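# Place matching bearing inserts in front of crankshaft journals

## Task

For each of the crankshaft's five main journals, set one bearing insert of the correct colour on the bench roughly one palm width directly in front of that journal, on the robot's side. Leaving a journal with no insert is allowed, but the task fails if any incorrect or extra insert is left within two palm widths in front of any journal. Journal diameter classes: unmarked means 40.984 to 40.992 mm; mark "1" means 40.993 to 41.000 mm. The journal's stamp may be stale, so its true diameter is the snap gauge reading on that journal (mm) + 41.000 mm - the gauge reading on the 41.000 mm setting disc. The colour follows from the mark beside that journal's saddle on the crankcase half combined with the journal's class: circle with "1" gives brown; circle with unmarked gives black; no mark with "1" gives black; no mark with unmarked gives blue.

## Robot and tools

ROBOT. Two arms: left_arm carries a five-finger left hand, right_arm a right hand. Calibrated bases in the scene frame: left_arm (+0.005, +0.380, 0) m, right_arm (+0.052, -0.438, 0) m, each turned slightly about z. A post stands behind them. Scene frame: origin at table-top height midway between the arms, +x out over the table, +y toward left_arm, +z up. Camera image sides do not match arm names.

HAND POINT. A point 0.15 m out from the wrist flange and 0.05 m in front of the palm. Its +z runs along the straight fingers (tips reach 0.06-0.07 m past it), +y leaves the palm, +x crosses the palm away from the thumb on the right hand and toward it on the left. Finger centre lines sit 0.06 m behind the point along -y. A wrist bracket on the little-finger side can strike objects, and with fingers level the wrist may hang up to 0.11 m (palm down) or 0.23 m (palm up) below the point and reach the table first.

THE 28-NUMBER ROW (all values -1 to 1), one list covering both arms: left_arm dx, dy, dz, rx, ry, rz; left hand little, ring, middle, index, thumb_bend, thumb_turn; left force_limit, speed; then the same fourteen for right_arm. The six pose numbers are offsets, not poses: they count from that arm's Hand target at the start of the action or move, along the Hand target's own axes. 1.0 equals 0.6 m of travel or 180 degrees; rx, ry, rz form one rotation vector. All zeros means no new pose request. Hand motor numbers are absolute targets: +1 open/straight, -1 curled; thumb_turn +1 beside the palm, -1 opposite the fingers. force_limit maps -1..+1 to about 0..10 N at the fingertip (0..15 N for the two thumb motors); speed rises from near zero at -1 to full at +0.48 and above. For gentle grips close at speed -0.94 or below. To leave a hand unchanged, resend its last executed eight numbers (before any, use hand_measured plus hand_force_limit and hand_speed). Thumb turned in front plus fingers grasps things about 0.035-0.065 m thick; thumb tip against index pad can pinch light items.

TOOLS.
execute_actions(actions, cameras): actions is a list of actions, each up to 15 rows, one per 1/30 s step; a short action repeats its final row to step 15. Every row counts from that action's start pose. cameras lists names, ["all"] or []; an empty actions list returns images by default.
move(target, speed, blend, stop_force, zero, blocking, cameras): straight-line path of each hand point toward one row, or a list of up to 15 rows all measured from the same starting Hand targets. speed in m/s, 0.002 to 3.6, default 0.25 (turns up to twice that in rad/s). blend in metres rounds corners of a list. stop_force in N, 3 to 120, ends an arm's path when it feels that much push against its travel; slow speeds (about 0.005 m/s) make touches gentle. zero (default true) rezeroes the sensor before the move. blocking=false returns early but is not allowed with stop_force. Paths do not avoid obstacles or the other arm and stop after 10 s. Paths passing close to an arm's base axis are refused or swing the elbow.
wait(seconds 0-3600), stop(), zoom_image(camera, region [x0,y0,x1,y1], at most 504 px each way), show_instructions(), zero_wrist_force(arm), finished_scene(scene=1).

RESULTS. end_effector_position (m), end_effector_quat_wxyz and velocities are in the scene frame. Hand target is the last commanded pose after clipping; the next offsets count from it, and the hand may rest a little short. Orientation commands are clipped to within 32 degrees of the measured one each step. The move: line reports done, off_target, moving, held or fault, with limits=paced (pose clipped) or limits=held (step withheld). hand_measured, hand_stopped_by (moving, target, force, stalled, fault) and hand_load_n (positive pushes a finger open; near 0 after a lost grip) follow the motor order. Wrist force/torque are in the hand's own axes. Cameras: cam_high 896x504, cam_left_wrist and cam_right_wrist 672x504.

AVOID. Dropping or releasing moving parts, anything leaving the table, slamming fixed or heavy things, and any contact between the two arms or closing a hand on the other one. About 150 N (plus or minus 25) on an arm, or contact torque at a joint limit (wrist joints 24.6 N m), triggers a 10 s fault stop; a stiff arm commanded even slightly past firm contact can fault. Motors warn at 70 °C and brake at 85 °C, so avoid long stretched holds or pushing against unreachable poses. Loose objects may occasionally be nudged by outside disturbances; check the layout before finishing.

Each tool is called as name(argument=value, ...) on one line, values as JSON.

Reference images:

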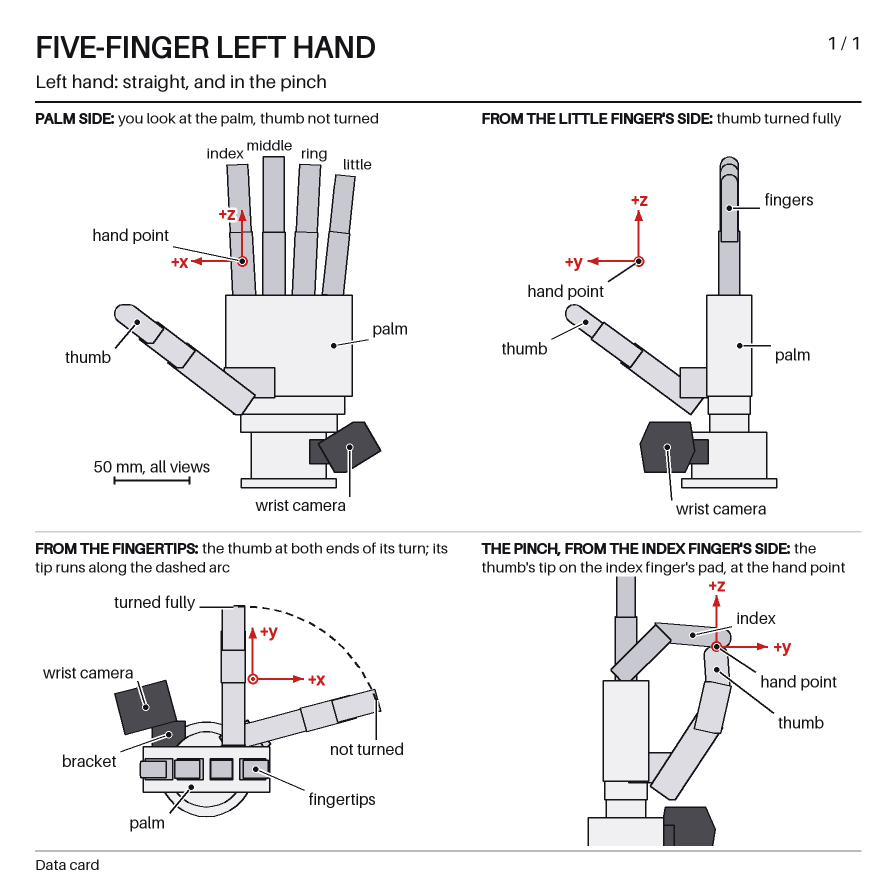

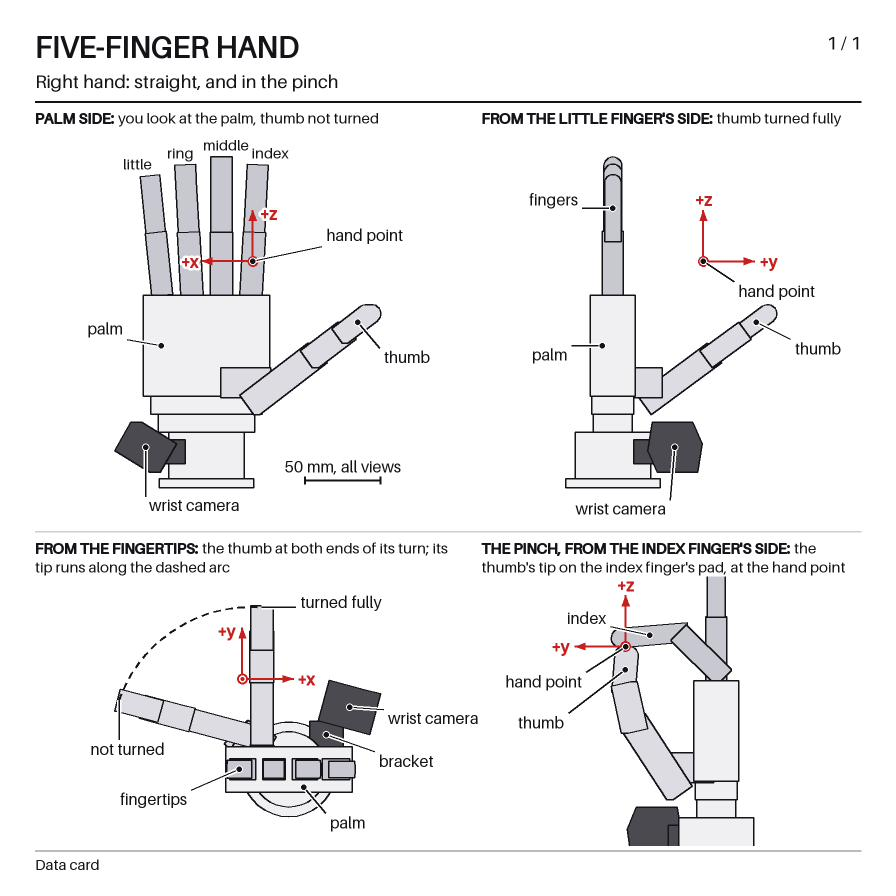

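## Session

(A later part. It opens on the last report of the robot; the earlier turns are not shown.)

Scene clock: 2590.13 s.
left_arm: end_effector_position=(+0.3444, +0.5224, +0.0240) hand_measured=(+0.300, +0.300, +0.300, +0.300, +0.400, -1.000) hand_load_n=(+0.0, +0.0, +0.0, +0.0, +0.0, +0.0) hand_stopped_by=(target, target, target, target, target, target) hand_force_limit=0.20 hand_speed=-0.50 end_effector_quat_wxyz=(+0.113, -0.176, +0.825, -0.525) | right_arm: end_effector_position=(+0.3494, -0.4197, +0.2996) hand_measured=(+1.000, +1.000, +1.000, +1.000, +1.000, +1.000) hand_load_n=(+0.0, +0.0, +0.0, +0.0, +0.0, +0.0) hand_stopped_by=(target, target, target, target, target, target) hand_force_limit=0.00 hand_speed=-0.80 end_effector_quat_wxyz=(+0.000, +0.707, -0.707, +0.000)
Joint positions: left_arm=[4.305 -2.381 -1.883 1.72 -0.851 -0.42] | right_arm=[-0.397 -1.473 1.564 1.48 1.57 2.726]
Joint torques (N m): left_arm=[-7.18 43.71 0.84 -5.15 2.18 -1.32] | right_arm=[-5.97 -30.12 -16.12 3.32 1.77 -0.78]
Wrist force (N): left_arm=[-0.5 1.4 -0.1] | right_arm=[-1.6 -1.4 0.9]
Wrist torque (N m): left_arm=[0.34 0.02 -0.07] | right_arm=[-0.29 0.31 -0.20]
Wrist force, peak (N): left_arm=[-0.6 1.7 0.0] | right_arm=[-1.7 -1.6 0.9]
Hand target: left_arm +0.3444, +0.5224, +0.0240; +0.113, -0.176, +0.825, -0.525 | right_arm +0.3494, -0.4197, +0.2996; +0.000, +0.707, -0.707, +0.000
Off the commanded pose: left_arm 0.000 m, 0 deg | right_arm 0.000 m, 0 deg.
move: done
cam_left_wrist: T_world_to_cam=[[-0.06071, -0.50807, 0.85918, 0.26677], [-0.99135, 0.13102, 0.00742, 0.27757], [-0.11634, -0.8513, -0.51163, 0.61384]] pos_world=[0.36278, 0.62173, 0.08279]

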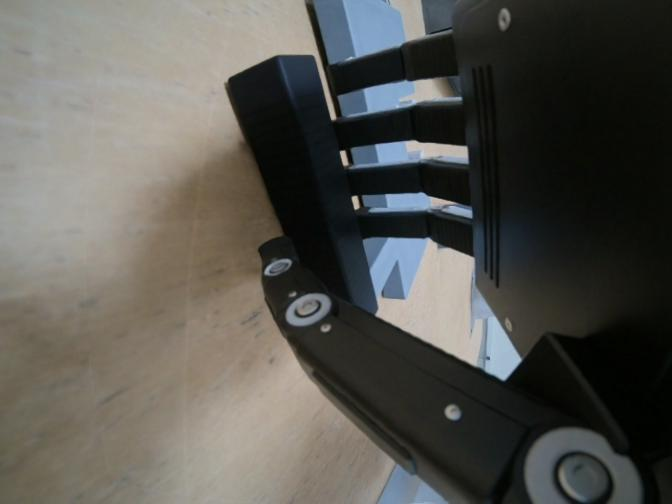

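move(target=[0,0.009,0.0042,0,0,0,0.3,0.3,0.3,0.3,0.4,-1,0.2,-0.5,0,0,0,0,0,0,1,1,1,1,1,1,0,-0.8], speed=0.01, stop_force=4)

Scene clock: 2597.23 s.
left_arm: end_effector_position=(+0.3444, +0.5224, +0.0180) hand_measured=(+0.300, +0.300, +0.300, +0.300, +0.400, -1.000) hand_load_n=(+0.0, +0.0, +0.0, -0.5, +0.0, +0.0) hand_stopped_by=(target, target, target, target, target, target) hand_force_limit=0.20 hand_speed=-0.50 end_effector_quat_wxyz=(+0.113, -0.176, +0.825, -0.525) | right_arm: end_effector_position=(+0.3494, -0.4197, +0.2996) hand_measured=(+1.000, +1.000, +1.000, +1.000, +1.000, +1.000) hand_load_n=(+0.0, +0.0, +0.0, +0.0, +0.0, +0.0) hand_stopped_by=(target, target, target, target, target, target) hand_force_limit=0.00 hand_speed=-0.80 end_effector_quat_wxyz=(+0.000, +0.707, -0.707, +0.000)
Joint positions: left_arm=[4.305 -2.394 -1.881 1.73 -0.851 -0.42] | right_arm=[-0.397 -1.473 1.564 1.48 1.57 2.726]
Joint torques (N m): left_arm=[-7.83 43.21 0.3 -4.99 2.35 -1.34] | right_arm=[-5.51 -29.5 -16.45 3.38 1.75 -0.81]
Wrist force (N): left_arm=[-0.6 1.2 -0.2] | right_arm=[-1.7 -1.6 0.9]
Wrist torque (N m): left_arm=[0.33 0.03 -0.07] | right_arm=[-0.31 0.32 -0.21]
Wrist force, peak (N): left_arm=[-0.7 1.5 -0.5] | right_arm=[-1.6 -1.7 0.9]
Hand target: left_arm +0.3444, +0.5224, +0.0180; +0.113, -0.176, +0.825, -0.525 | right_arm +0.3494, -0.4197, +0.2996; +0.000, +0.707, -0.707, +0.000
Off the commanded pose: left_arm 0.000 m, 0 deg | right_arm 0.000 m, 0 deg.
move: done

move(target=[0,0,0,0,0,0,-0.1,-0.1,-0.1,-0.1,0.0,-1,-0.2,-0.85,0,0,0,0,0,0,1,1,1,1,1,1,0,-0.8], speed=0.02, cameras=["cam_left_wrist"])

zoom_image(camera="cam_left_wrist", region=[220, 50, 440, 330])

Scene clock: 2604.97 s.
left_arm: end_effector_position=(+0.3444, +0.5224, +0.0181) hand_measured=(-0.004, +0.024, +0.164, +0.024, +0.226, -1.000) hand_load_n=(+5.0, +4.0, +4.0, +4.0, +6.0, +0.5) hand_stopped_by=(force, force, force, force, force, target) hand_force_limit=-0.20 hand_speed=-0.85 end_effector_quat_wxyz=(+0.113, -0.176, +0.825, -0.525) | right_arm: end_effector_position=(+0.3494, -0.4197, +0.2996) hand_measured=(+1.000, +1.000, +1.000, +1.000, +1.000, +1.000) hand_load_n=(+0.0, +0.0, +0.0, +0.0, -0.5, +0.0) hand_stopped_by=(target, target, target, target, target, target) hand_force_limit=0.00 hand_speed=-0.80 end_effector_quat_wxyz=(+0.000, +0.707, -0.707, +0.000)
Joint positions: left_arm=[4.305 -2.394 -1.881 1.73 -0.851 -0.42] | right_arm=[-0.397 -1.473 1.564 1.48 1.57 2.726]
Joint torques (N m): left_arm=[2.29 39.78 5.79 1.33 0.43 -1.54] | right_arm=[-5.09 -29.56 -16.98 3.23 1.82 -0.84]
Wrist force (N): left_arm=[0.9 -2.7 0.1] | right_arm=[-1.7 -1.4 0.8]
Wrist torque (N m): left_arm=[0.26 0.15 0.15] | right_arm=[-0.28 0.33 -0.21]
Wrist force, peak (N): left_arm=[-1.5 -7.1 4.7] | right_arm=[-1.7 -1.6 0.8]
Hand target: left_arm +0.3444, +0.5224, +0.0180; +0.113, -0.176, +0.825, -0.525 | right_arm +0.3494, -0.4197, +0.2996; +0.000, +0.707, -0.707, +0.000
Off the commanded pose: left_arm 0.000 m, 0 deg | right_arm 0.000 m, 0 deg.
move: done
cam_left_wrist: T_world_to_cam=[[-0.0607, -0.50795, 0.85925, 0.27184], [-0.99135, 0.13101, 0.00742, 0.27763], [-0.11633, -0.85137, -0.51151, 0.6108]] pos_world=[0.36278, 0.62173, 0.07679]

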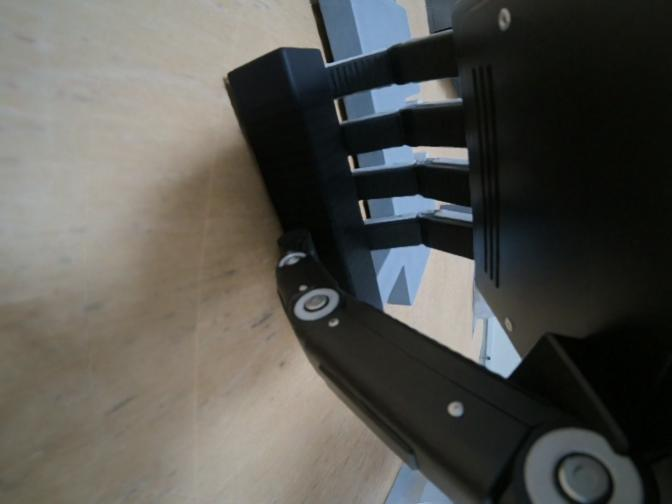

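Scaled by 1.800 from the camera's image (finer frame: 960x720).

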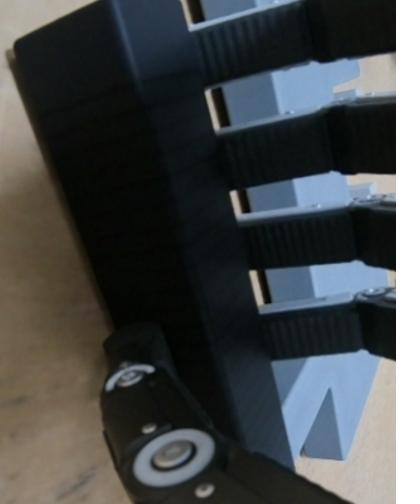

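move(target=[0,0,0,0,0,0,-0.4,-0.4,-0.4,-0.4,-0.3,-1,0.5,-0.85,0,0,0,0,0,0,1,1,1,1,1,1,0,-0.8], speed=0.02)

Scene clock: 2608.83 s.
left_arm: end_effector_position=(+0.3444, +0.5224, +0.0180) hand_measured=(-0.042, +0.000, +0.140, +0.000, +0.192, -1.000) hand_load_n=(+7.0, +6.0, +9.0, +10.5, +11.0, +2.5) hand_stopped_by=(force, force, force, force, force, target) hand_force_limit=0.50 hand_speed=-0.85 end_effector_quat_wxyz=(+0.113, -0.176, +0.825, -0.525) | right_arm: end_effector_position=(+0.3494, -0.4197, +0.2996) hand_measured=(+1.000, +1.000, +1.000, +1.000, +1.000, +1.000) hand_load_n=(+0.5, +0.0, +0.0, +0.0, +0.0, +0.0) hand_stopped_by=(target, target, target, target, target, target) hand_force_limit=0.00 hand_speed=-0.80 end_effector_quat_wxyz=(+0.000, +0.707, -0.707, +0.000)
Joint positions: left_arm=[4.305 -2.394 -1.881 1.73 -0.851 -0.42] | right_arm=[-0.397 -1.473 1.564 1.48 1.57 2.726]
Joint torques (N m): left_arm=[6.81 32.28 14.11 1.79 -1.43 -1.15] | right_arm=[-5.39 -29.19 -16.89 3.34 1.63 -0.71]
Wrist force (N): left_arm=[0.9 -5.5 2.5] | right_arm=[-1.5 -1.6 0.7]
Wrist torque (N m): left_arm=[0.11 0.30 -0.03] | right_arm=[-0.31 0.31 -0.21]
Wrist force, peak (N): left_arm=[2.0 -7.4 2.6] | right_arm=[-1.7 -1.6 1.0]
Hand target: left_arm +0.3444, +0.5224, +0.0180; +0.113, -0.176, +0.825, -0.525 | right_arm +0.3494, -0.4197, +0.2996; +0.000, +0.707, -0.707, +0.000
Off the commanded pose: left_arm 0.000 m, 0 deg | right_arm 0.000 m, 0 deg.
move: done

move(target=[[0,-0.0406,-0.0116,-0.0417,0,0,-0.4,-0.4,-0.4,-0.4,-0.3,-1,0.5,-0.85,0,0,0,0,0,0,1,1,1,1,1,1,0,-0.8],[0,-0.0815,-0.0176,-0.0833,0,0,-0.4,-0.4,-0.4,-0.4,-0.3,-1,0.5,-0.85,0,0,0,0,0,0,1,1,1,1,1,1,0,-0.8]], speed=0.03, blend=[0.003,0])

Scene clock: 2634.90 s.
left_arm: end_effector_position=(+0.3489, +0.5123, +0.0668) hand_measured=(-0.042, +0.000, +0.138, +0.000, +0.192, -1.000) hand_load_n=(+6.5, +5.5, +0.0, +11.0, +12.0, +3.0) hand_stopped_by=(force, force, force, force, force, target) hand_force_limit=0.50 hand_speed=-0.85 end_effector_quat_wxyz=(+0.089, -0.189, +0.886, -0.413) end_effector_velocity=(+0.000, +0.001, -0.002) end_effector_angular_velocity=(-0.002, -0.003, -0.002) | right_arm: end_effector_position=(+0.3494, -0.4197, +0.2996) hand_measured=(+1.000, +1.000, +1.000, +1.000, +1.000, +1.000) hand_load_n=(+0.0, +0.0, +0.0, +0.0, +0.0, +0.0) hand_stopped_by=(target, target, target, target, target, target) hand_force_limit=0.00 hand_speed=-0.80 end_effector_quat_wxyz=(+0.000, +0.707, -0.707, +0.000)
Joint positions: left_arm=[4.194 -2.145 -1.882 1.834 -0.912 -0.706] | right_arm=[-0.397 -1.473 1.564 1.48 1.57 2.726]
Joint velocities: left_arm=[0.002 -0.005 0 0 0 0.007] | right_arm=[within noise]
Joint torques (N m): left_arm=[5.31 26.06 13.94 -3.65 2.14 1.71] | right_arm=[-4.33 -29.24 -18.09 3.31 1.82 -0.77]
Wrist force (N): left_arm=[0.0 3.2 4.7] | right_arm=[-1.7 -1.5 0.7]
Wrist torque (N m): left_arm=[0.01 0.22 0.21] | right_arm=[-0.29 0.32 -0.21]
Wrist force, peak (N): left_arm=[1.3 7.9 0.9] | right_arm=[-1.7 -1.7 0.8]
Hand target: left_arm +0.3489, +0.5123, +0.0668; +0.089, -0.189, +0.886, -0.413 | right_arm +0.3494, -0.4197, +0.2996; +0.000, +0.707, -0.707, +0.000
Off the commanded pose: left_arm 0.000 m, 0 deg | right_arm 0.000 m, 0 deg.
move: done

move(target=[[0,-0.0400,-0.0113,-0.0417,0,0,-0.4,-0.4,-0.5,-0.4,-0.3,-1,0.5,-0.85,0,0,0,0,0,0,1,1,1,1,1,1,0,-0.8],[0,-0.0808,-0.0172,-0.0833,0,0,-0.4,-0.4,-0.5,-0.4,-0.3,-1,0.5,-0.85,0,0,0,0,0,0,1,1,1,1,1,1,0,-0.8]], speed=0.03, blend=[0.003,0], cameras=["cam_high"])

zoom_image(camera="cam_high", region=[520, 120, 680, 260])

Scene clock: 2652.03 s.
left_arm: end_effector_position=(+0.3584, +0.4911, +0.1106) hand_measured=(-0.042, +0.000, +0.004, +0.000, +0.192, -1.000) hand_load_n=(+4.5, +4.0, +9.0, +9.5, +13.0, +3.0) hand_stopped_by=(force, force, force, force, force, target) hand_force_limit=0.50 hand_speed=-0.85 end_effector_quat_wxyz=(+0.063, -0.199, +0.933, -0.294) end_effector_velocity=(+0.000, +0.001, -0.001) end_effector_angular_velocity=(-0.002, -0.004, +0.000) | right_arm: end_effector_position=(+0.3494, -0.4197, +0.2996) hand_measured=(+1.000, +1.000, +1.000, +1.000, +1.000, +1.000) hand_load_n=(+0.0, +0.0, +0.0, +0.0, +0.0, +0.0) hand_stopped_by=(target, target, target, target, target, target) hand_force_limit=0.00 hand_speed=-0.80 end_effector_quat_wxyz=(+0.000, +0.707, -0.707, +0.000)
Joint positions: left_arm=[4.015 -1.957 -1.829 1.911 -1.033 -1.02] | right_arm=[-0.397 -1.473 1.564 1.48 1.57 2.726]
Joint velocities: left_arm=[0.004 -0.002 -0.001 0 0.003 0.006] | right_arm=[within noise]
Joint torques (N m): left_arm=[6.37 21.92 9.97 -2.5 2.45 1] | right_arm=[-4.19 -28.68 -18.12 3.43 1.82 -0.7]
Wrist force (N): left_arm=[-0.2 1.3 6.4] | right_arm=[-1.5 -1.4 0.9]
Wrist torque (N m): left_arm=[-0.15 0.23 0.33] | right_arm=[-0.29 0.30 -0.20]
Wrist force, peak (N): left_arm=[2.3 6.0 2.4] | right_arm=[-1.6 -1.7 0.8]
Hand target: left_arm +0.3583, +0.4910, +0.1106; +0.063, -0.199, +0.933, -0.294 | right_arm +0.3494, -0.4197, +0.2996; +0.000, +0.707, -0.707, +0.000
Off the commanded pose: left_arm 0.000 m, 0 deg | right_arm 0.000 m, 0 deg.
move: done

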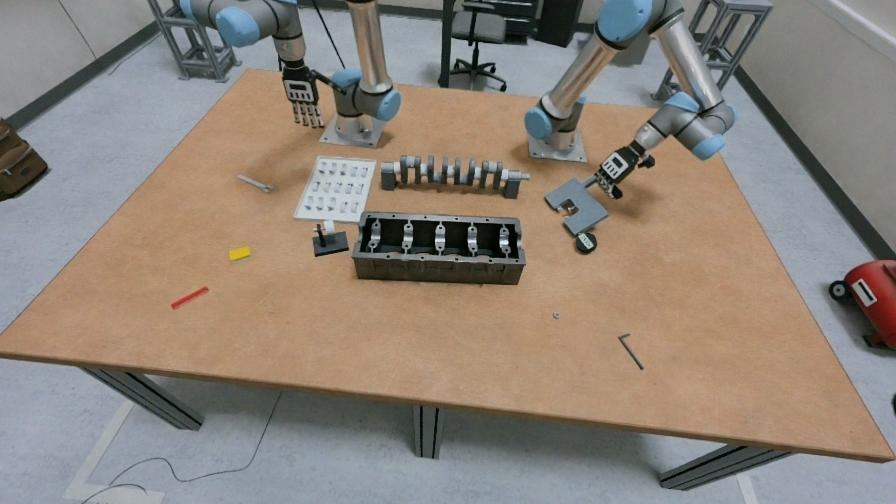

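Scaled by 3.150 from the camera's image (finer frame: 1280x720).

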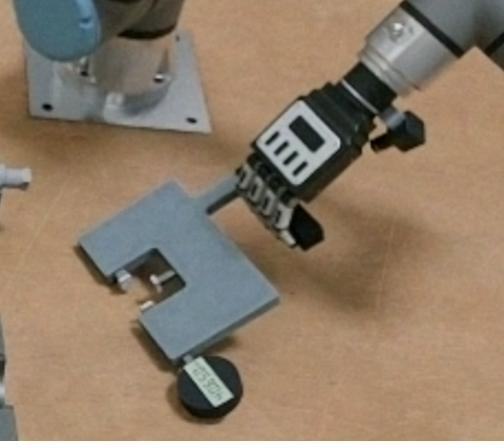

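move(target=[[0,-0.0400,-0.0113,-0.0417,0,0,-0.4,-0.4,-0.5,-0.4,-0.3,-1,0.5,-0.85,0,0,0,0,0,0,1,1,1,1,1,1,0,-0.8],[0,-0.0808,-0.0172,-0.0833,0,0,-0.4,-0.4,-0.5,-0.4,-0.3,-1,0.5,-0.85,0,0,0,0,0,0,1,1,1,1,1,1,0,-0.8]], speed=0.03, blend=[0.003,0], cameras=["cam_high"])

zoom_image(camera="cam_high", region=[520, 120, 680, 260])

Scene clock: 2665.57 s.
left_arm: end_effector_position=(+0.3722, +0.4602, +0.1469) hand_measured=(-0.042, +0.000, +0.004, +0.000, +0.194, -1.000) hand_load_n=(+3.5, +3.5, +9.0, +10.5, +13.0, +3.5) hand_stopped_by=(force, force, force, force, force, target) hand_force_limit=0.50 hand_speed=-0.85 end_effector_quat_wxyz=(+0.037, -0.206, +0.963, -0.170) end_effector_velocity=(+0.000, +0.001, +0.000) end_effector_angular_velocity=(-0.001, -0.003, -0.002) | right_arm: end_effector_position=(+0.3494, -0.4197, +0.2996) hand_measured=(+1.000, +1.000, +1.000, +1.000, +1.000, +1.000) hand_load_n=(+0.0, +0.0, +0.0, +0.0, +0.0, -0.5) hand_stopped_by=(target, target, target, target, target, target) hand_force_limit=0.00 hand_speed=-0.80 end_effector_quat_wxyz=(+0.000, +0.707, -0.707, +0.000)
Joint positions: left_arm=[3.768 -1.871 -1.729 1.951 -1.23 -1.338] | right_arm=[-0.397 -1.473 1.564 1.48 1.57 2.726]
Joint velocities: left_arm=[0.005 0.001 -0.002 0 0.003 0.008] | right_arm=[within noise]
Joint torques (N m): left_arm=[2.62 27.95 9.33 -0.8 2.54 1.89] | right_arm=[-4.58 -27.42 -17.91 3.4 1.87 -0.56]
Wrist force (N): left_arm=[-0.8 -1.0 6.8] | right_arm=[-1.5 -1.5 0.7]
Wrist torque (N m): left_arm=[-0.22 0.20 0.31] | right_arm=[-0.29 0.30 -0.20]
Wrist force, peak (N): left_arm=[-0.2 -1.2 6.8] | right_arm=[-1.7 -1.6 1.0]
Hand target: left_arm +0.3721, +0.4602, +0.1469; +0.037, -0.206, +0.963, -0.170 | right_arm +0.3494, -0.4197, +0.2996; +0.000, +0.707, -0.707, +0.000
Off the commanded pose: left_arm 0.000 m, 0 deg | right_arm 0.000 m, 0 deg.
move: done

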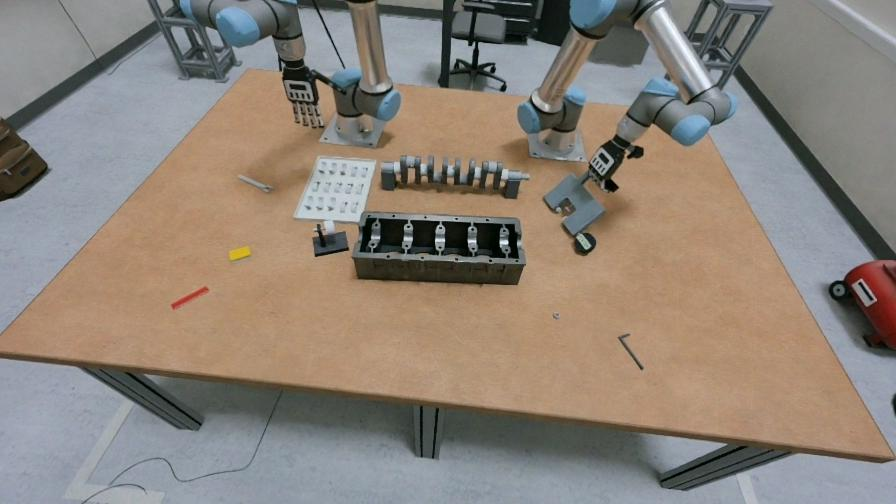

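Scaled by 3.150 from the camera's image (finer frame: 1280x720).

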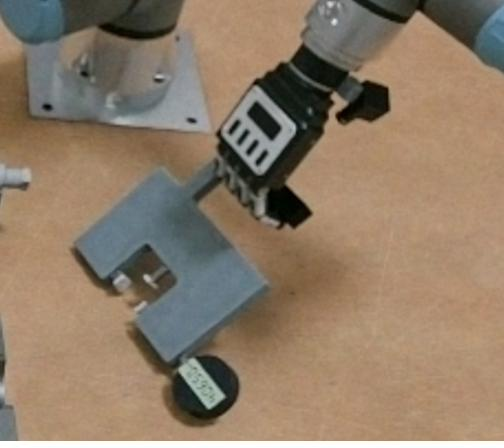

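move(target=[[0,-0.0400,-0.0113,-0.0417,0,0,-0.4,-0.4,-0.5,-0.4,-0.3,-1,0.5,-0.85,0,0,0,0,0,0,1,1,1,1,1,1,0,-0.8],[0,-0.0808,-0.0172,-0.0833,0,0,-0.4,-0.4,-0.5,-0.4,-0.3,-1,0.5,-0.85,0,0,0,0,0,0,1,1,1,1,1,1,0,-0.8]], speed=0.03, blend=[0.003,0], cameras=["cam_high"])

zoom_image(camera="cam_high", region=[520, 120, 680, 260])

Scene clock: 2679.77 s.
left_arm: end_effector_position=(+0.3893, +0.4218, +0.1732) hand_measured=(-0.042, +0.000, +0.004, +0.000, +0.194, -1.000) hand_load_n=(+1.5, +2.0, +8.5, +10.5, +13.5, +4.0) hand_stopped_by=(force, force, force, force, force, target) hand_force_limit=0.50 hand_speed=-0.85 end_effector_quat_wxyz=(+0.010, -0.209, +0.977, -0.043) end_effector_velocity=(-0.001, +0.001, +0.000) end_effector_angular_velocity=(-0.003, +0.000, -0.003) | right_arm: end_effector_position=(+0.3494, -0.4197, +0.2996) hand_measured=(+1.000, +1.000, +1.000, +1.000, +1.000, +1.000) hand_load_n=(+0.0, +0.0, +0.0, +0.0, +0.0, +0.0) hand_stopped_by=(target, target, target, target, target, target) hand_force_limit=0.00 hand_speed=-0.80 end_effector_quat_wxyz=(+0.000, +0.707, -0.707, +0.000)
Joint positions: left_arm=[3.49 -1.902 -1.593 1.931 -1.484 -1.63] | right_arm=[-0.397 -1.473 1.564 1.48 1.57 2.726]
Joint velocities: left_arm=[0.003 0.002 -0.003 -0.001 0.003 0.006] | right_arm=[within noise]
Joint torques (N m): left_arm=[3.73 34.6 12.88 -3.25 2.37 1.97] | right_arm=[-4.22 -27.96 -18.46 3.3 1.83 -0.57]
Wrist force (N): left_arm=[2.4 -1.1 3.2] | right_arm=[-1.6 -1.5 0.8]
Wrist torque (N m): left_arm=[-0.34 -0.05 0.18] | right_arm=[-0.29 0.32 -0.21]
Wrist force, peak (N): left_arm=[5.4 3.7 -1.2] | right_arm=[-1.8 -1.6 0.9]
Hand target: left_arm +0.3893, +0.4218, +0.1731; +0.010, -0.209, +0.977, -0.043 | right_arm +0.3494, -0.4197, +0.2996; +0.000, +0.707, -0.707, +0.000
Off the commanded pose: left_arm 0.000 m, 0 deg | right_arm 0.000 m, 0 deg.
move: done

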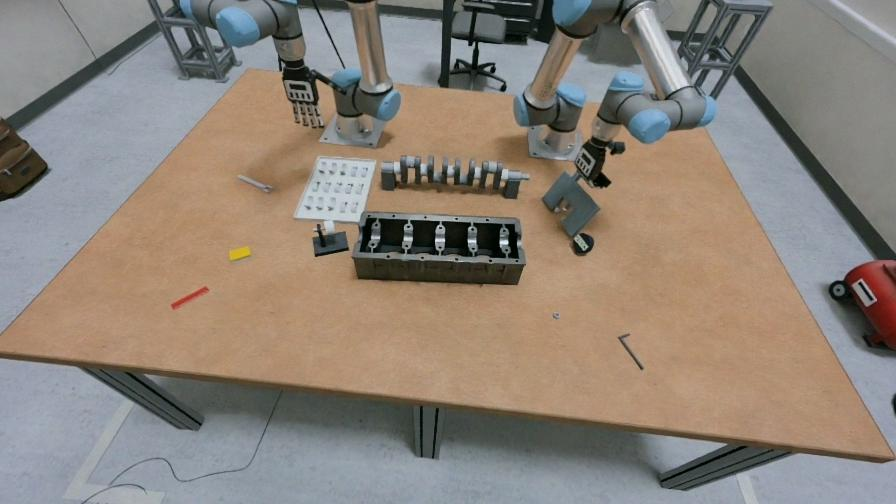

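Scaled by 3.150 from the camera's image (finer frame: 1280x720).

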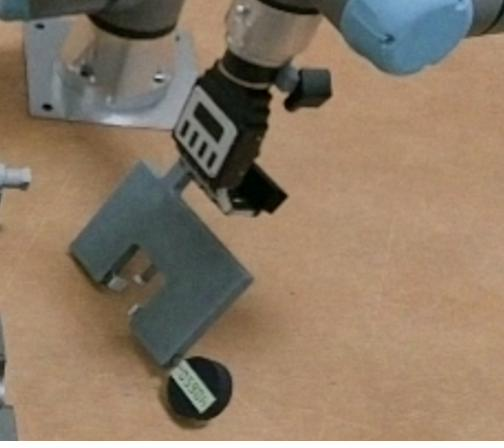

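move(target=[[0,-0.0400,-0.0143,-0.0417,0,0,-0.4,-0.4,-0.5,-0.4,-0.3,-1,0.5,-0.85,0,0,0,0,0,0,1,1,1,1,1,1,0,-0.8],[0,-0.0808,-0.0222,-0.0833,0,0,-0.4,-0.4,-0.5,-0.4,-0.3,-1,0.5,-0.85,0,0,0,0,0,0,1,1,1,1,1,1,0,-0.8]], speed=0.03, blend=[0.003,0], cameras=["cam_high"])

zoom_image(camera="cam_high", region=[520, 120, 680, 260])

Scene clock: 2695.97 s.
left_arm: end_effector_position=(+0.4085, +0.3788, +0.1907) hand_measured=(-0.042, +0.000, +0.004, +0.000, +0.194, -1.000) hand_load_n=(+2.0, +3.0, +9.5, +11.5, +13.0, +4.5) hand_stopped_by=(force, force, force, force, force, target) hand_force_limit=0.50 hand_speed=-0.85 end_effector_quat_wxyz=(-0.018, -0.208, +0.974, +0.085) end_effector_velocity=(-0.001, +0.001, +0.000) end_effector_angular_velocity=(-0.003, -0.001, -0.001) | right_arm: end_effector_position=(+0.3494, -0.4197, +0.2996) hand_measured=(+1.000, +1.000, +1.000, +1.000, +1.000, +1.000) hand_load_n=(+0.0, +0.0, +0.0, +0.0, +0.0, +0.0) hand_stopped_by=(target, target, target, target, target, target) hand_force_limit=0.00 hand_speed=-0.80 end_effector_quat_wxyz=(+0.000, +0.707, -0.707, +0.000)
Joint positions: left_arm=[3.236 -2.03 -1.429 1.834 -1.737 -1.888] | right_arm=[-0.397 -1.473 1.564 1.48 1.57 2.726]
Joint velocities: left_arm=[0.004 0.003 -0.003 0.001 0.003 0.005] | right_arm=[within noise]
Joint torques (N m): left_arm=[7.72 45.09 12.17 -2.6 1.45 1.7] | right_arm=[-3.93 -27.64 -20.19 3.34 1.65 -0.48]
Wrist force (N): left_arm=[-0.3 -6.1 7.8] | right_arm=[-1.5 -1.4 0.8]
Wrist torque (N m): left_arm=[-0.63 0.07 0.34] | right_arm=[-0.28 0.31 -0.20]
Wrist force, peak (N): left_arm=[-0.4 -6.7 7.8] | right_arm=[-1.7 -1.8 0.9]
Hand target: left_arm +0.4085, +0.3788, +0.1907; -0.018, -0.208, +0.974, +0.085 | right_arm +0.3494, -0.4197, +0.2996; +0.000, +0.707, -0.707, +0.000
Off the commanded pose: left_arm 0.000 m, 0 deg | right_arm 0.000 m, 0 deg.
move: done

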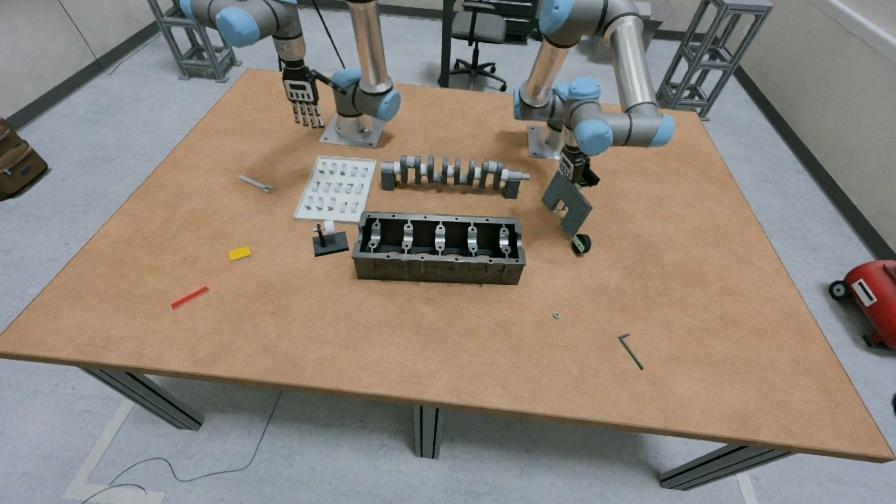

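Scaled by 3.150 from the camera's image (finer frame: 1280x720).

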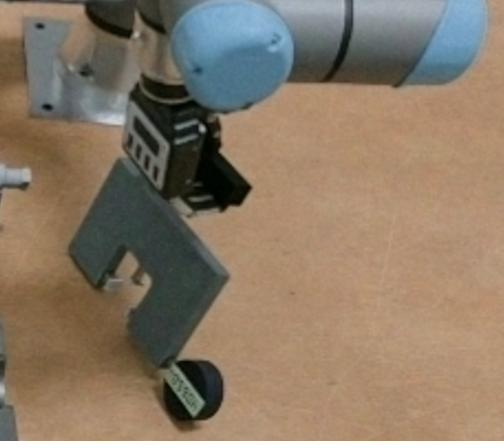

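move(target=[[0,-0.0396,-0.0143,-0.0417,0,0,-0.4,-0.4,-0.5,-0.4,-0.3,-1,0.5,-0.85,0,0,0,0,0,0,1,1,1,1,1,1,0,-0.8],[0,-0.0800,-0.0222,-0.0833,0,0,-0.4,-0.4,-0.5,-0.4,-0.3,-1,0.5,-0.85,0,0,0,0,0,0,1,1,1,1,1,1,0,-0.8]], speed=0.03, blend=[0.003,0], cameras=["cam_high","cam_left_wrist"])

zoom_image(camera="cam_high", region=[520, 120, 680, 260])

Scene clock: 2707.60 s.
left_arm: end_effector_position=(+0.4288, +0.3335, +0.1955) hand_measured=(-0.042, +0.000, +0.004, +0.000, +0.194, -1.000) hand_load_n=(+3.0, +3.5, +10.0, +11.5, +12.0, +4.0) hand_stopped_by=(force, force, force, force, force, target) hand_force_limit=0.50 hand_speed=-0.85 end_effector_quat_wxyz=(-0.045, -0.204, +0.955, +0.212) | right_arm: end_effector_position=(+0.3494, -0.4197, +0.2996) hand_measured=(+1.000, +1.000, +1.000, +1.000, +1.000, +1.000) hand_load_n=(+0.0, +0.0, +0.0, +0.0, +0.0, +0.0) hand_stopped_by=(target, target, target, target, target, target) hand_force_limit=0.00 hand_speed=-0.80 end_effector_quat_wxyz=(+0.000, +0.707, -0.707, +0.000)
Joint positions: left_arm=[3.038 -2.22 -1.249 1.675 -1.949 -2.125] | right_arm=[-0.397 -1.473 1.564 1.48 1.57 2.726]
Joint torques (N m): left_arm=[7.68 53.26 10.04 -1.55 0.34 1.91] | right_arm=[-4.01 -26.99 -19.93 3.35 1.88 -0.45]
Wrist force (N): left_arm=[-1.0 -7.9 8.5] | right_arm=[-1.6 -1.4 0.8]
Wrist torque (N m): left_arm=[-0.80 0.19 0.27] | right_arm=[-0.27 0.31 -0.20]
Wrist force, peak (N): left_arm=[-0.9 -8.4 8.6] | right_arm=[-1.7 -1.7 0.9]
Hand target: left_arm +0.4288, +0.3336, +0.1955; -0.045, -0.204, +0.955, +0.211 | right_arm +0.3494, -0.4197, +0.2996; +0.000, +0.707, -0.707, +0.000
Off the commanded pose: left_arm 0.000 m, 0 deg | right_arm 0.000 m, 0 deg.
move: done
cam_left_wrist: T_world_to_cam=[[0.11236, -0.89146, -0.43895, 0.3361], [-0.77386, -0.35561, 0.52411, 0.35268], [-0.62331, 0.2808, -0.72982, 0.43309]] pos_world=[0.50511, 0.30342, 0.27877]

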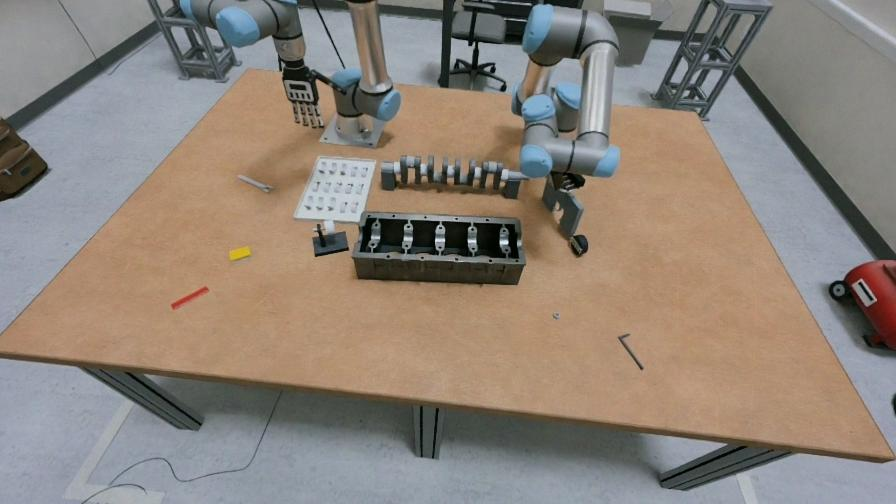

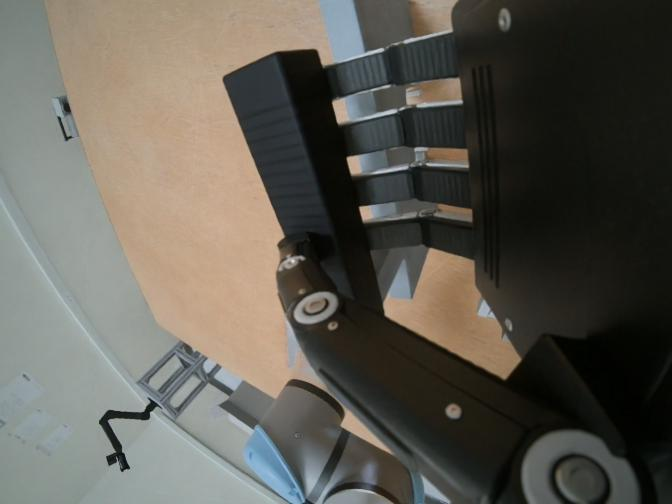

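Scaled by 3.150 from the camera's image (finer frame: 1280x720).

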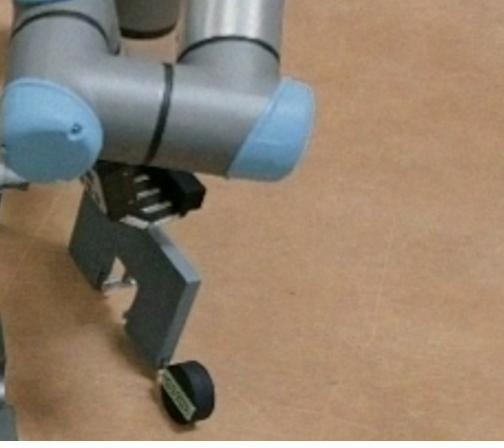

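move(target=[0,0.0353,-0.0755,0,0,0,-0.4,-0.4,-0.5,-0.4,-0.3,-1,0.5,-0.85,0,0,0,0,0,0,1,1,1,1,1,1,0,-0.8], speed=0.03, cameras=["cam_high"])

zoom_image(camera="cam_high", region=[520, 120, 680, 260])

Scene clock: 2716.90 s.
left_arm: end_effector_position=(+0.4287, +0.3336, +0.2457) hand_measured=(-0.042, +0.000, +0.004, +0.000, +0.194, -1.000) hand_load_n=(+6.5, +5.5, +10.0, +10.5, +12.0, +2.5) hand_stopped_by=(force, force, force, force, force, target) hand_force_limit=0.50 hand_speed=-0.85 end_effector_quat_wxyz=(-0.045, -0.204, +0.955, +0.212) end_effector_velocity=(+0.000, +0.000, -0.003) end_effector_angular_velocity=(-0.001, -0.003, +0.000) | right_arm: end_effector_position=(+0.3494, -0.4197, +0.2996) hand_measured=(+1.000, +1.000, +1.000, +1.000, +1.000, +1.000) hand_load_n=(+0.0, +0.0, +0.0, +0.0, +0.0, +0.0) hand_stopped_by=(target, target, target, target, target, target) hand_force_limit=0.00 hand_speed=-0.80 end_effector_quat_wxyz=(+0.000, +0.707, -0.707, +0.000)
Joint positions: left_arm=[3.038 -2.185 -1.174 1.565 -1.948 -2.124] | right_arm=[-0.397 -1.473 1.564 1.48 1.57 2.726]
Joint velocities: left_arm=[0.001 0 -0.005 0.008 0.001 0.001] | right_arm=[within noise]
Joint torques (N m): left_arm=[6.12 37.13 10.74 -1.52 -2.75 1.62] | right_arm=[-3.85 -25.79 -20.21 3.24 1.63 -0.34]
Wrist force (N): left_arm=[0.5 -8.5 10.1] | right_arm=[-1.6 -1.5 0.7]
Wrist torque (N m): left_arm=[-0.89 0.31 0.33] | right_arm=[-0.29 0.31 -0.20]
Wrist force, peak (N): left_arm=[-1.2 -9.1 10.1] | right_arm=[-1.8 -1.6 0.8]
Hand target: left_arm +0.4287, +0.3336, +0.2455; -0.045, -0.204, +0.955, +0.211 | right_arm +0.3494, -0.4197, +0.2996; +0.000, +0.707, -0.707, +0.000
Off the commanded pose: left_arm 0.000 m, 0 deg | right_arm 0.000 m, 0 deg.
move: done

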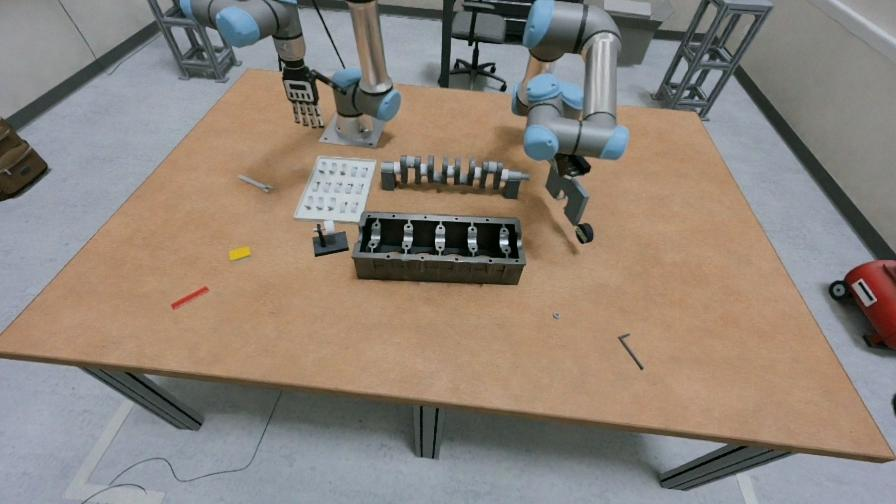

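Scaled by 3.150 from the camera's image (finer frame: 1280x720).

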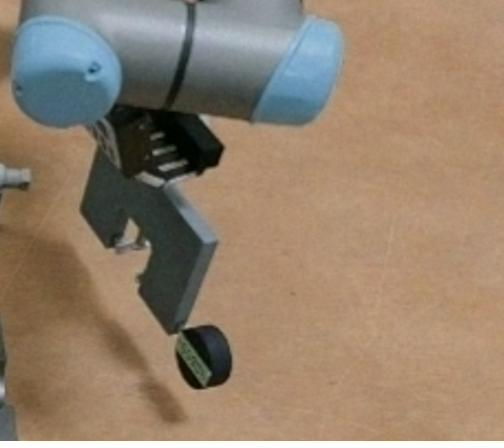

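move(target=[[0,0,0,0,0,0,-0.4,-0.4,-0.5,-0.4,-0.3,-1,0.5,-0.85,-0.055,-0.28,0.0,0,0,-0.5,1,1,1,1,1,-1,-0.2,-0.5],[0,0,0,0,0,0,-0.4,-0.4,-0.5,-0.4,-0.3,-1,0.5,-0.85,-0.1095,-0.5593,0.166,0,0,-0.999,1,1,1,1,1,-1,-0.2,-0.5]], speed=0.35, blend=[0.03,0], cameras=["cam_right_wrist","cam_left_wrist"])

zoom_image(camera="cam_right_wrist", region=[250, 150, 450, 350])

Scene clock: 2840.33 s.
left_arm: end_effector_position=(+0.4287, +0.3336, +0.2455) hand_measured=(-0.042, +0.000, +0.004, +0.000, +0.194, -1.000) hand_load_n=(+6.5, +6.0, +10.0, +10.5, +11.5, +2.5) hand_stopped_by=(force, force, force, force, force, target) hand_force_limit=0.50 hand_speed=-0.85 end_effector_quat_wxyz=(-0.045, -0.204, +0.955, +0.211) | right_arm: end_effector_position=(+0.6851, -0.3541, +0.2000) hand_measured=(+1.000, +1.000, +1.000, +1.000, +1.000, -1.000) hand_load_n=(+0.0, +0.0, +0.0, +0.0, +0.0, +0.0) hand_stopped_by=(target, target, target, target, target, target) hand_force_limit=-0.20 hand_speed=-0.50 end_effector_quat_wxyz=(+0.000, +0.708, +0.706, +0.000) end_effector_velocity=(+0.001, +0.001, +0.001) end_effector_angular_velocity=(+0.000, -0.002, +0.006)
Joint positions: left_arm=[3.038 -2.185 -1.174 1.566 -1.948 -2.124] | right_arm=[-0.012 -0.857 0.942 1.486 1.57 -0.028]
Joint velocities: left_arm=[within noise] | right_arm=[0 0 -0.002 0 0 -0.006]
Joint torques (N m): left_arm=[3.76 39.42 11.93 -1.34 -2.7 -0.9] | right_arm=[6.89 -58.64 -14.35 3.71 -1.73 -1.63]
Wrist force (N): left_arm=[0.5 -8.3 10.1] | right_arm=[-1.4 -1.5 1.1]
Wrist torque (N m): left_arm=[-0.86 0.31 0.32] | right_arm=[-0.32 0.26 -0.17]
Wrist force, peak (N): left_arm=[0.4 -8.6 10.4] | right_arm=[-1.6 -1.7 1.0]
Hand target: left_arm +0.4287, +0.3336, +0.2455; -0.045, -0.204, +0.955, +0.211 | right_arm +0.6851, -0.3541, +0.2001; +0.000, +0.708, +0.706, +0.000
Off the commanded pose: left_arm 0.000 m, 0 deg | right_arm 0.000 m, 0 deg.
move: done
cam_left_wrist: T_world_to_cam=[[0.1125, -0.89163, -0.43856, 0.35795], [-0.774, -0.35541, 0.52402, 0.32652], [-0.62311, 0.28049, -0.73011, 0.46951]] pos_world=[0.50501, 0.30352, 0.32867]
cam_right_wrist: T_world_to_cam=[[0.96784, 0.25139, -0.0097, -0.56946], [0.2256, -0.85021, 0.47565, -0.54479], [0.11133, -0.46254, -0.87958, 0.05023]] pos_world=[0.66845, -0.2968, 0.29779]
Images, in order (width x height): cam_left_wrist 672x504, cam_right_wrist 672x504.

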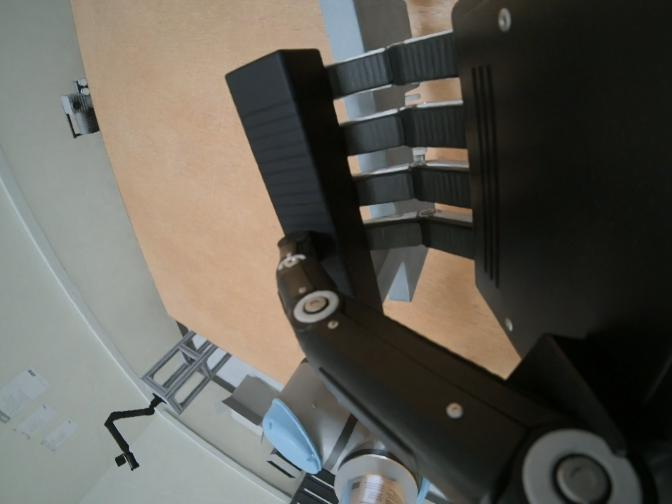

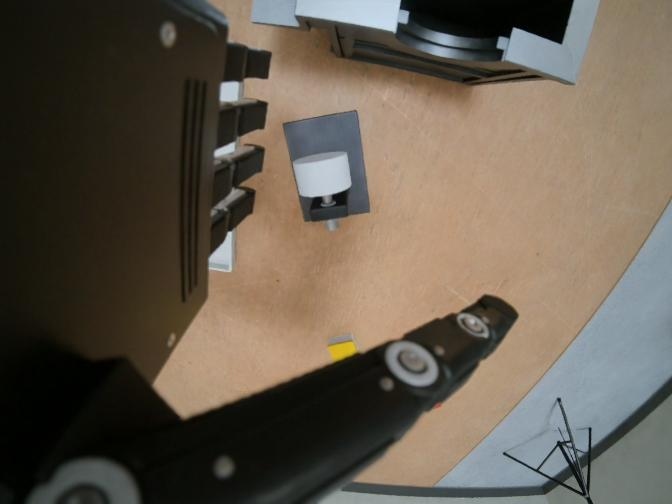

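Scaled by 2.520 from the camera's image (finer frame: 960x720).

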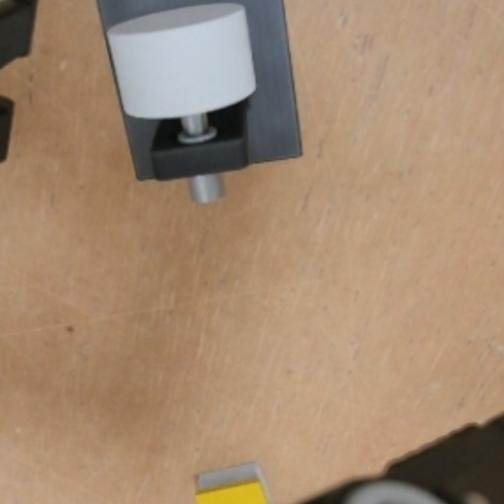

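move(target=[0,0,0,0,0,0,-0.4,-0.4,-0.5,-0.4,-0.3,-1,0.5,-0.85,0.0102,0.0062,0.1167,0,0,-0.128,1,1,1,1,1,-1,-0.2,-0.5], speed=0.1, cameras=["cam_right_wrist"])

zoom_image(camera="cam_right_wrist", region=[200, 60, 420, 260])

Scene clock: 2880.57 s.
left_arm: end_effector_position=(+0.4287, +0.3336, +0.2455) hand_measured=(-0.042, +0.000, +0.004, +0.000, +0.194, -1.000) hand_load_n=(+6.5, +5.5, +10.0, +10.5, +12.0, +2.5) hand_stopped_by=(force, force, force, force, force, target) hand_force_limit=0.50 hand_speed=-0.85 end_effector_quat_wxyz=(-0.045, -0.204, +0.955, +0.211) | right_arm: end_effector_position=(+0.6888, -0.3480, +0.1299) hand_measured=(+1.000, +1.000, +1.000, +1.000, +1.000, -1.000) hand_load_n=(+0.0, +0.0, +0.5, +0.0, +0.0, +0.0) hand_stopped_by=(target, target, target, target, target, target) hand_force_limit=-0.20 hand_speed=-0.50 end_effector_quat_wxyz=(+0.000, +0.553, +0.833, +0.000)
Joint positions: left_arm=[3.038 -2.185 -1.174 1.566 -1.948 -2.124] | right_arm=[-0.048 -0.844 1.101 1.314 1.57 -0.466]
Joint torques (N m): left_arm=[2.37 41.62 12.51 -1.54 -2.83 -0.27] | right_arm=[7.05 -58.45 -23.79 3.95 -1.56 -1.03]
Wrist force (N): left_arm=[0.4 -8.0 10.1] | right_arm=[-1.6 -1.2 0.7]
Wrist torque (N m): left_arm=[-0.80 0.33 0.31] | right_arm=[-0.24 0.28 -0.21]
Wrist force, peak (N): left_arm=[0.4 -8.6 10.4] | right_arm=[-1.8 -1.5 0.9]
Hand target: left_arm +0.4287, +0.3336, +0.2455; -0.045, -0.204, +0.955, +0.211 | right_arm +0.6888, -0.3479, +0.1301; +0.000, +0.553, +0.833, +0.001
Off the commanded pose: left_arm 0.000 m, 0 deg | right_arm 0.000 m, 0 deg.
move: done
cam_right_wrist: T_world_to_cam=[[0.7923, 0.61006, -0.00943, -0.32961], [0.54014, -0.69414, 0.47584, -0.66942], [0.28375, -0.3821, -0.87948, -0.09977]] pos_world=[0.65104, -0.3017, 0.22769]

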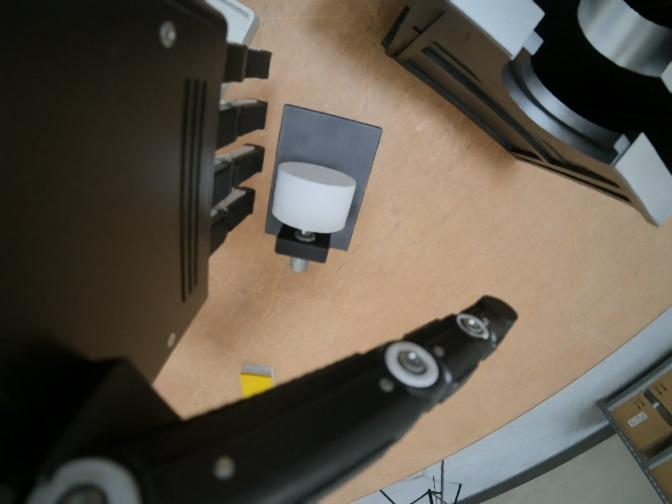

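Scaled by 2.291 from the camera's image (finer frame: 960x720).

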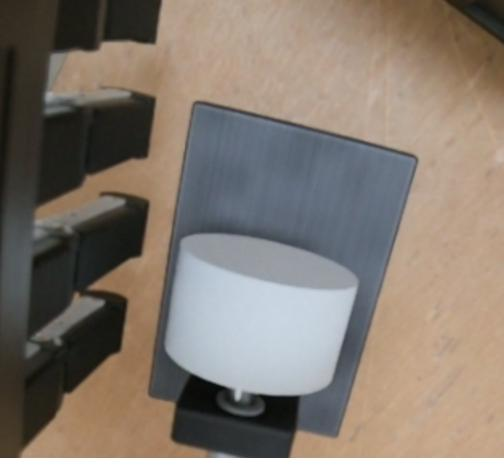

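move(target=[[0,0,0,0,0,0,-0.4,-0.4,-0.5,-0.4,-0.3,-1,0.5,-0.85,0,0,0.05,0,0,0,1,1,1,1,1,-1,-0.2,-0.5],[0,0,0,0,0,0,-0.4,-0.4,-0.5,-0.4,-0.3,-1,0.5,-0.85,0,0,0.05,0,0,0,0.5,0.5,0.5,0.5,0.8,-1,-0.2,-0.5]], speed=0.05, cameras=["cam_right_wrist"])

zoom_image(camera="cam_right_wrist", region=[200, 60, 420, 260])

Scene clock: 2906.33 s.
left_arm: end_effector_position=(+0.4287, +0.3336, +0.2455) hand_measured=(-0.042, +0.000, +0.004, +0.000, +0.194, -1.000) hand_load_n=(+6.5, +5.5, +10.0, +10.5, +11.5, +2.5) hand_stopped_by=(force, force, force, force, force, target) hand_force_limit=0.50 hand_speed=-0.85 end_effector_quat_wxyz=(-0.045, -0.204, +0.955, +0.211) | right_arm: end_effector_position=(+0.6888, -0.3479, +0.1001) hand_measured=(+0.500, +0.500, +0.500, +0.500, +0.800, -1.000) hand_load_n=(+0.0, +0.0, +1.0, +2.0, +0.0, +0.0) hand_stopped_by=(target, target, target, target, target, target) hand_force_limit=-0.20 hand_speed=-0.50 end_effector_quat_wxyz=(+0.000, +0.553, +0.833, +0.001)
Joint positions: left_arm=[3.038 -2.185 -1.174 1.566 -1.948 -2.124] | right_arm=[-0.048 -0.821 1.141 1.251 1.57 -0.466]
Joint torques (N m): left_arm=[0.71 44.28 12.36 -1.43 -2.62 -0.23] | right_arm=[6.41 -60.18 -23.01 1.51 -1.21 1.06]
Wrist force (N): left_arm=[0.2 -8.3 10.1] | right_arm=[-1.3 -2.8 3.3]
Wrist torque (N m): left_arm=[-0.83 0.34 0.31] | right_arm=[-0.18 0.27 -0.21]
Wrist force, peak (N): left_arm=[0.6 -8.5 10.3] | right_arm=[-1.0 -6.3 5.0]
Hand target: left_arm +0.4287, +0.3336, +0.2455; -0.045, -0.204, +0.955, +0.211 | right_arm +0.6888, -0.3479, +0.1001; +0.000, +0.553, +0.833, +0.001
Off the commanded pose: left_arm 0.000 m, 0 deg | right_arm 0.000 m, 0 deg.
move: done
cam_right_wrist: T_world_to_cam=[[0.79209, 0.61034, -0.0092, -0.32978], [0.54028, -0.69399, 0.4759, -0.65518], [0.28407, -0.38193, -0.87945, -0.12619]] pos_world=[0.65104, -0.3016, 0.19779]

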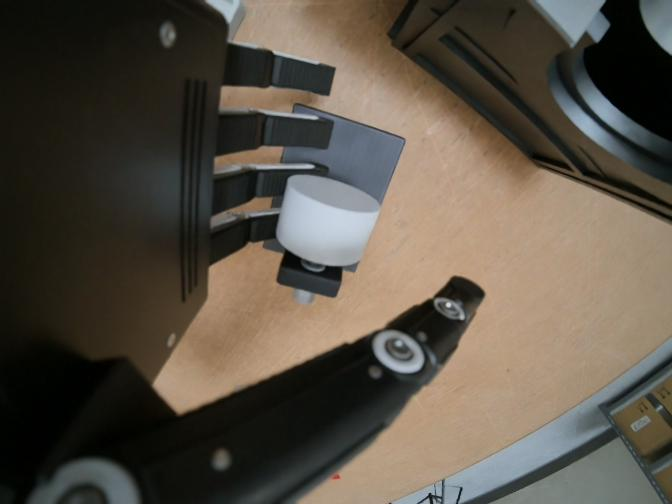

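Scaled by 2.291 from the camera's image (finer frame: 960x720).

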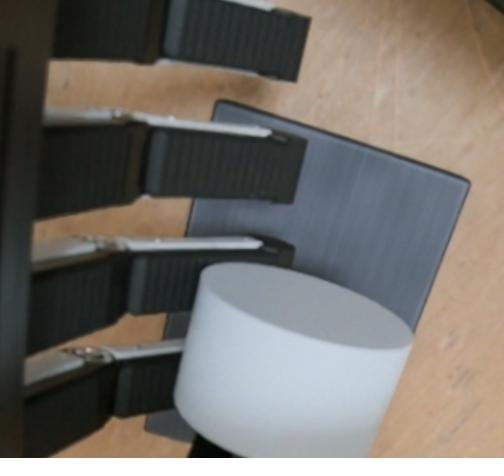

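move(target=[[0,0,0,0,0,0,-0.4,-0.4,-0.5,-0.4,-0.3,-1,0.5,-0.85,0,0,0.025,0,0,0,0.5,0.5,0.5,0.5,0.8,-1,-0.2,-0.5],[0,0,0,0,0,0,-0.4,-0.4,-0.5,-0.4,-0.3,-1,0.5,-0.85,0,0,0.025,0,0,0,0.28,0.28,0.28,0.28,0.6,-1,-0.2,-0.7]], speed=0.04)

Scene clock: 2914.83 s.
left_arm: end_effector_position=(+0.4287, +0.3336, +0.2455) hand_measured=(-0.042, +0.000, +0.004, +0.000, +0.194, -1.000) hand_load_n=(+6.5, +5.5, +10.0, +10.5, +11.5, +2.5) hand_stopped_by=(force, force, force, force, force, target) hand_force_limit=0.50 hand_speed=-0.85 end_effector_quat_wxyz=(-0.045, -0.204, +0.955, +0.211) | right_arm: end_effector_position=(+0.6888, -0.3478, +0.0851) hand_measured=(+0.280, +0.280, +0.280, +0.284, +0.600, -1.000) hand_load_n=(+0.5, +0.0, +2.5, +3.0, +0.0, +0.0) hand_stopped_by=(target, target, target, force, target, target) hand_force_limit=-0.20 hand_speed=-0.70 end_effector_quat_wxyz=(+0.000, +0.553, +0.833, +0.001)
Joint positions: left_arm=[3.038 -2.185 -1.174 1.566 -1.948 -2.124] | right_arm=[-0.047 -0.809 1.159 1.22 1.57 -0.466]
Joint torques (N m): left_arm=[-0.46 45.81 13.27 -1.28 -2.41 0.18] | right_arm=[7.54 -62.5 -24.05 3.07 -0.33 0.89]
Wrist force (N): left_arm=[0.5 -8.0 10.1] | right_arm=[-0.8 -3.7 6.2]
Wrist torque (N m): left_arm=[-0.81 0.31 0.31] | right_arm=[-0.35 0.15 -0.21]
Wrist force, peak (N): left_arm=[0.3 -8.4 10.4] | right_arm=[-0.8 -3.8 6.6]
Hand target: left_arm +0.4287, +0.3336, +0.2455; -0.045, -0.204, +0.955, +0.211 | right_arm +0.6888, -0.3478, +0.0851; +0.000, +0.553, +0.833, +0.001
Off the commanded pose: left_arm 0.000 m, 0 deg | right_arm 0.000 m, 0 deg.
move: done


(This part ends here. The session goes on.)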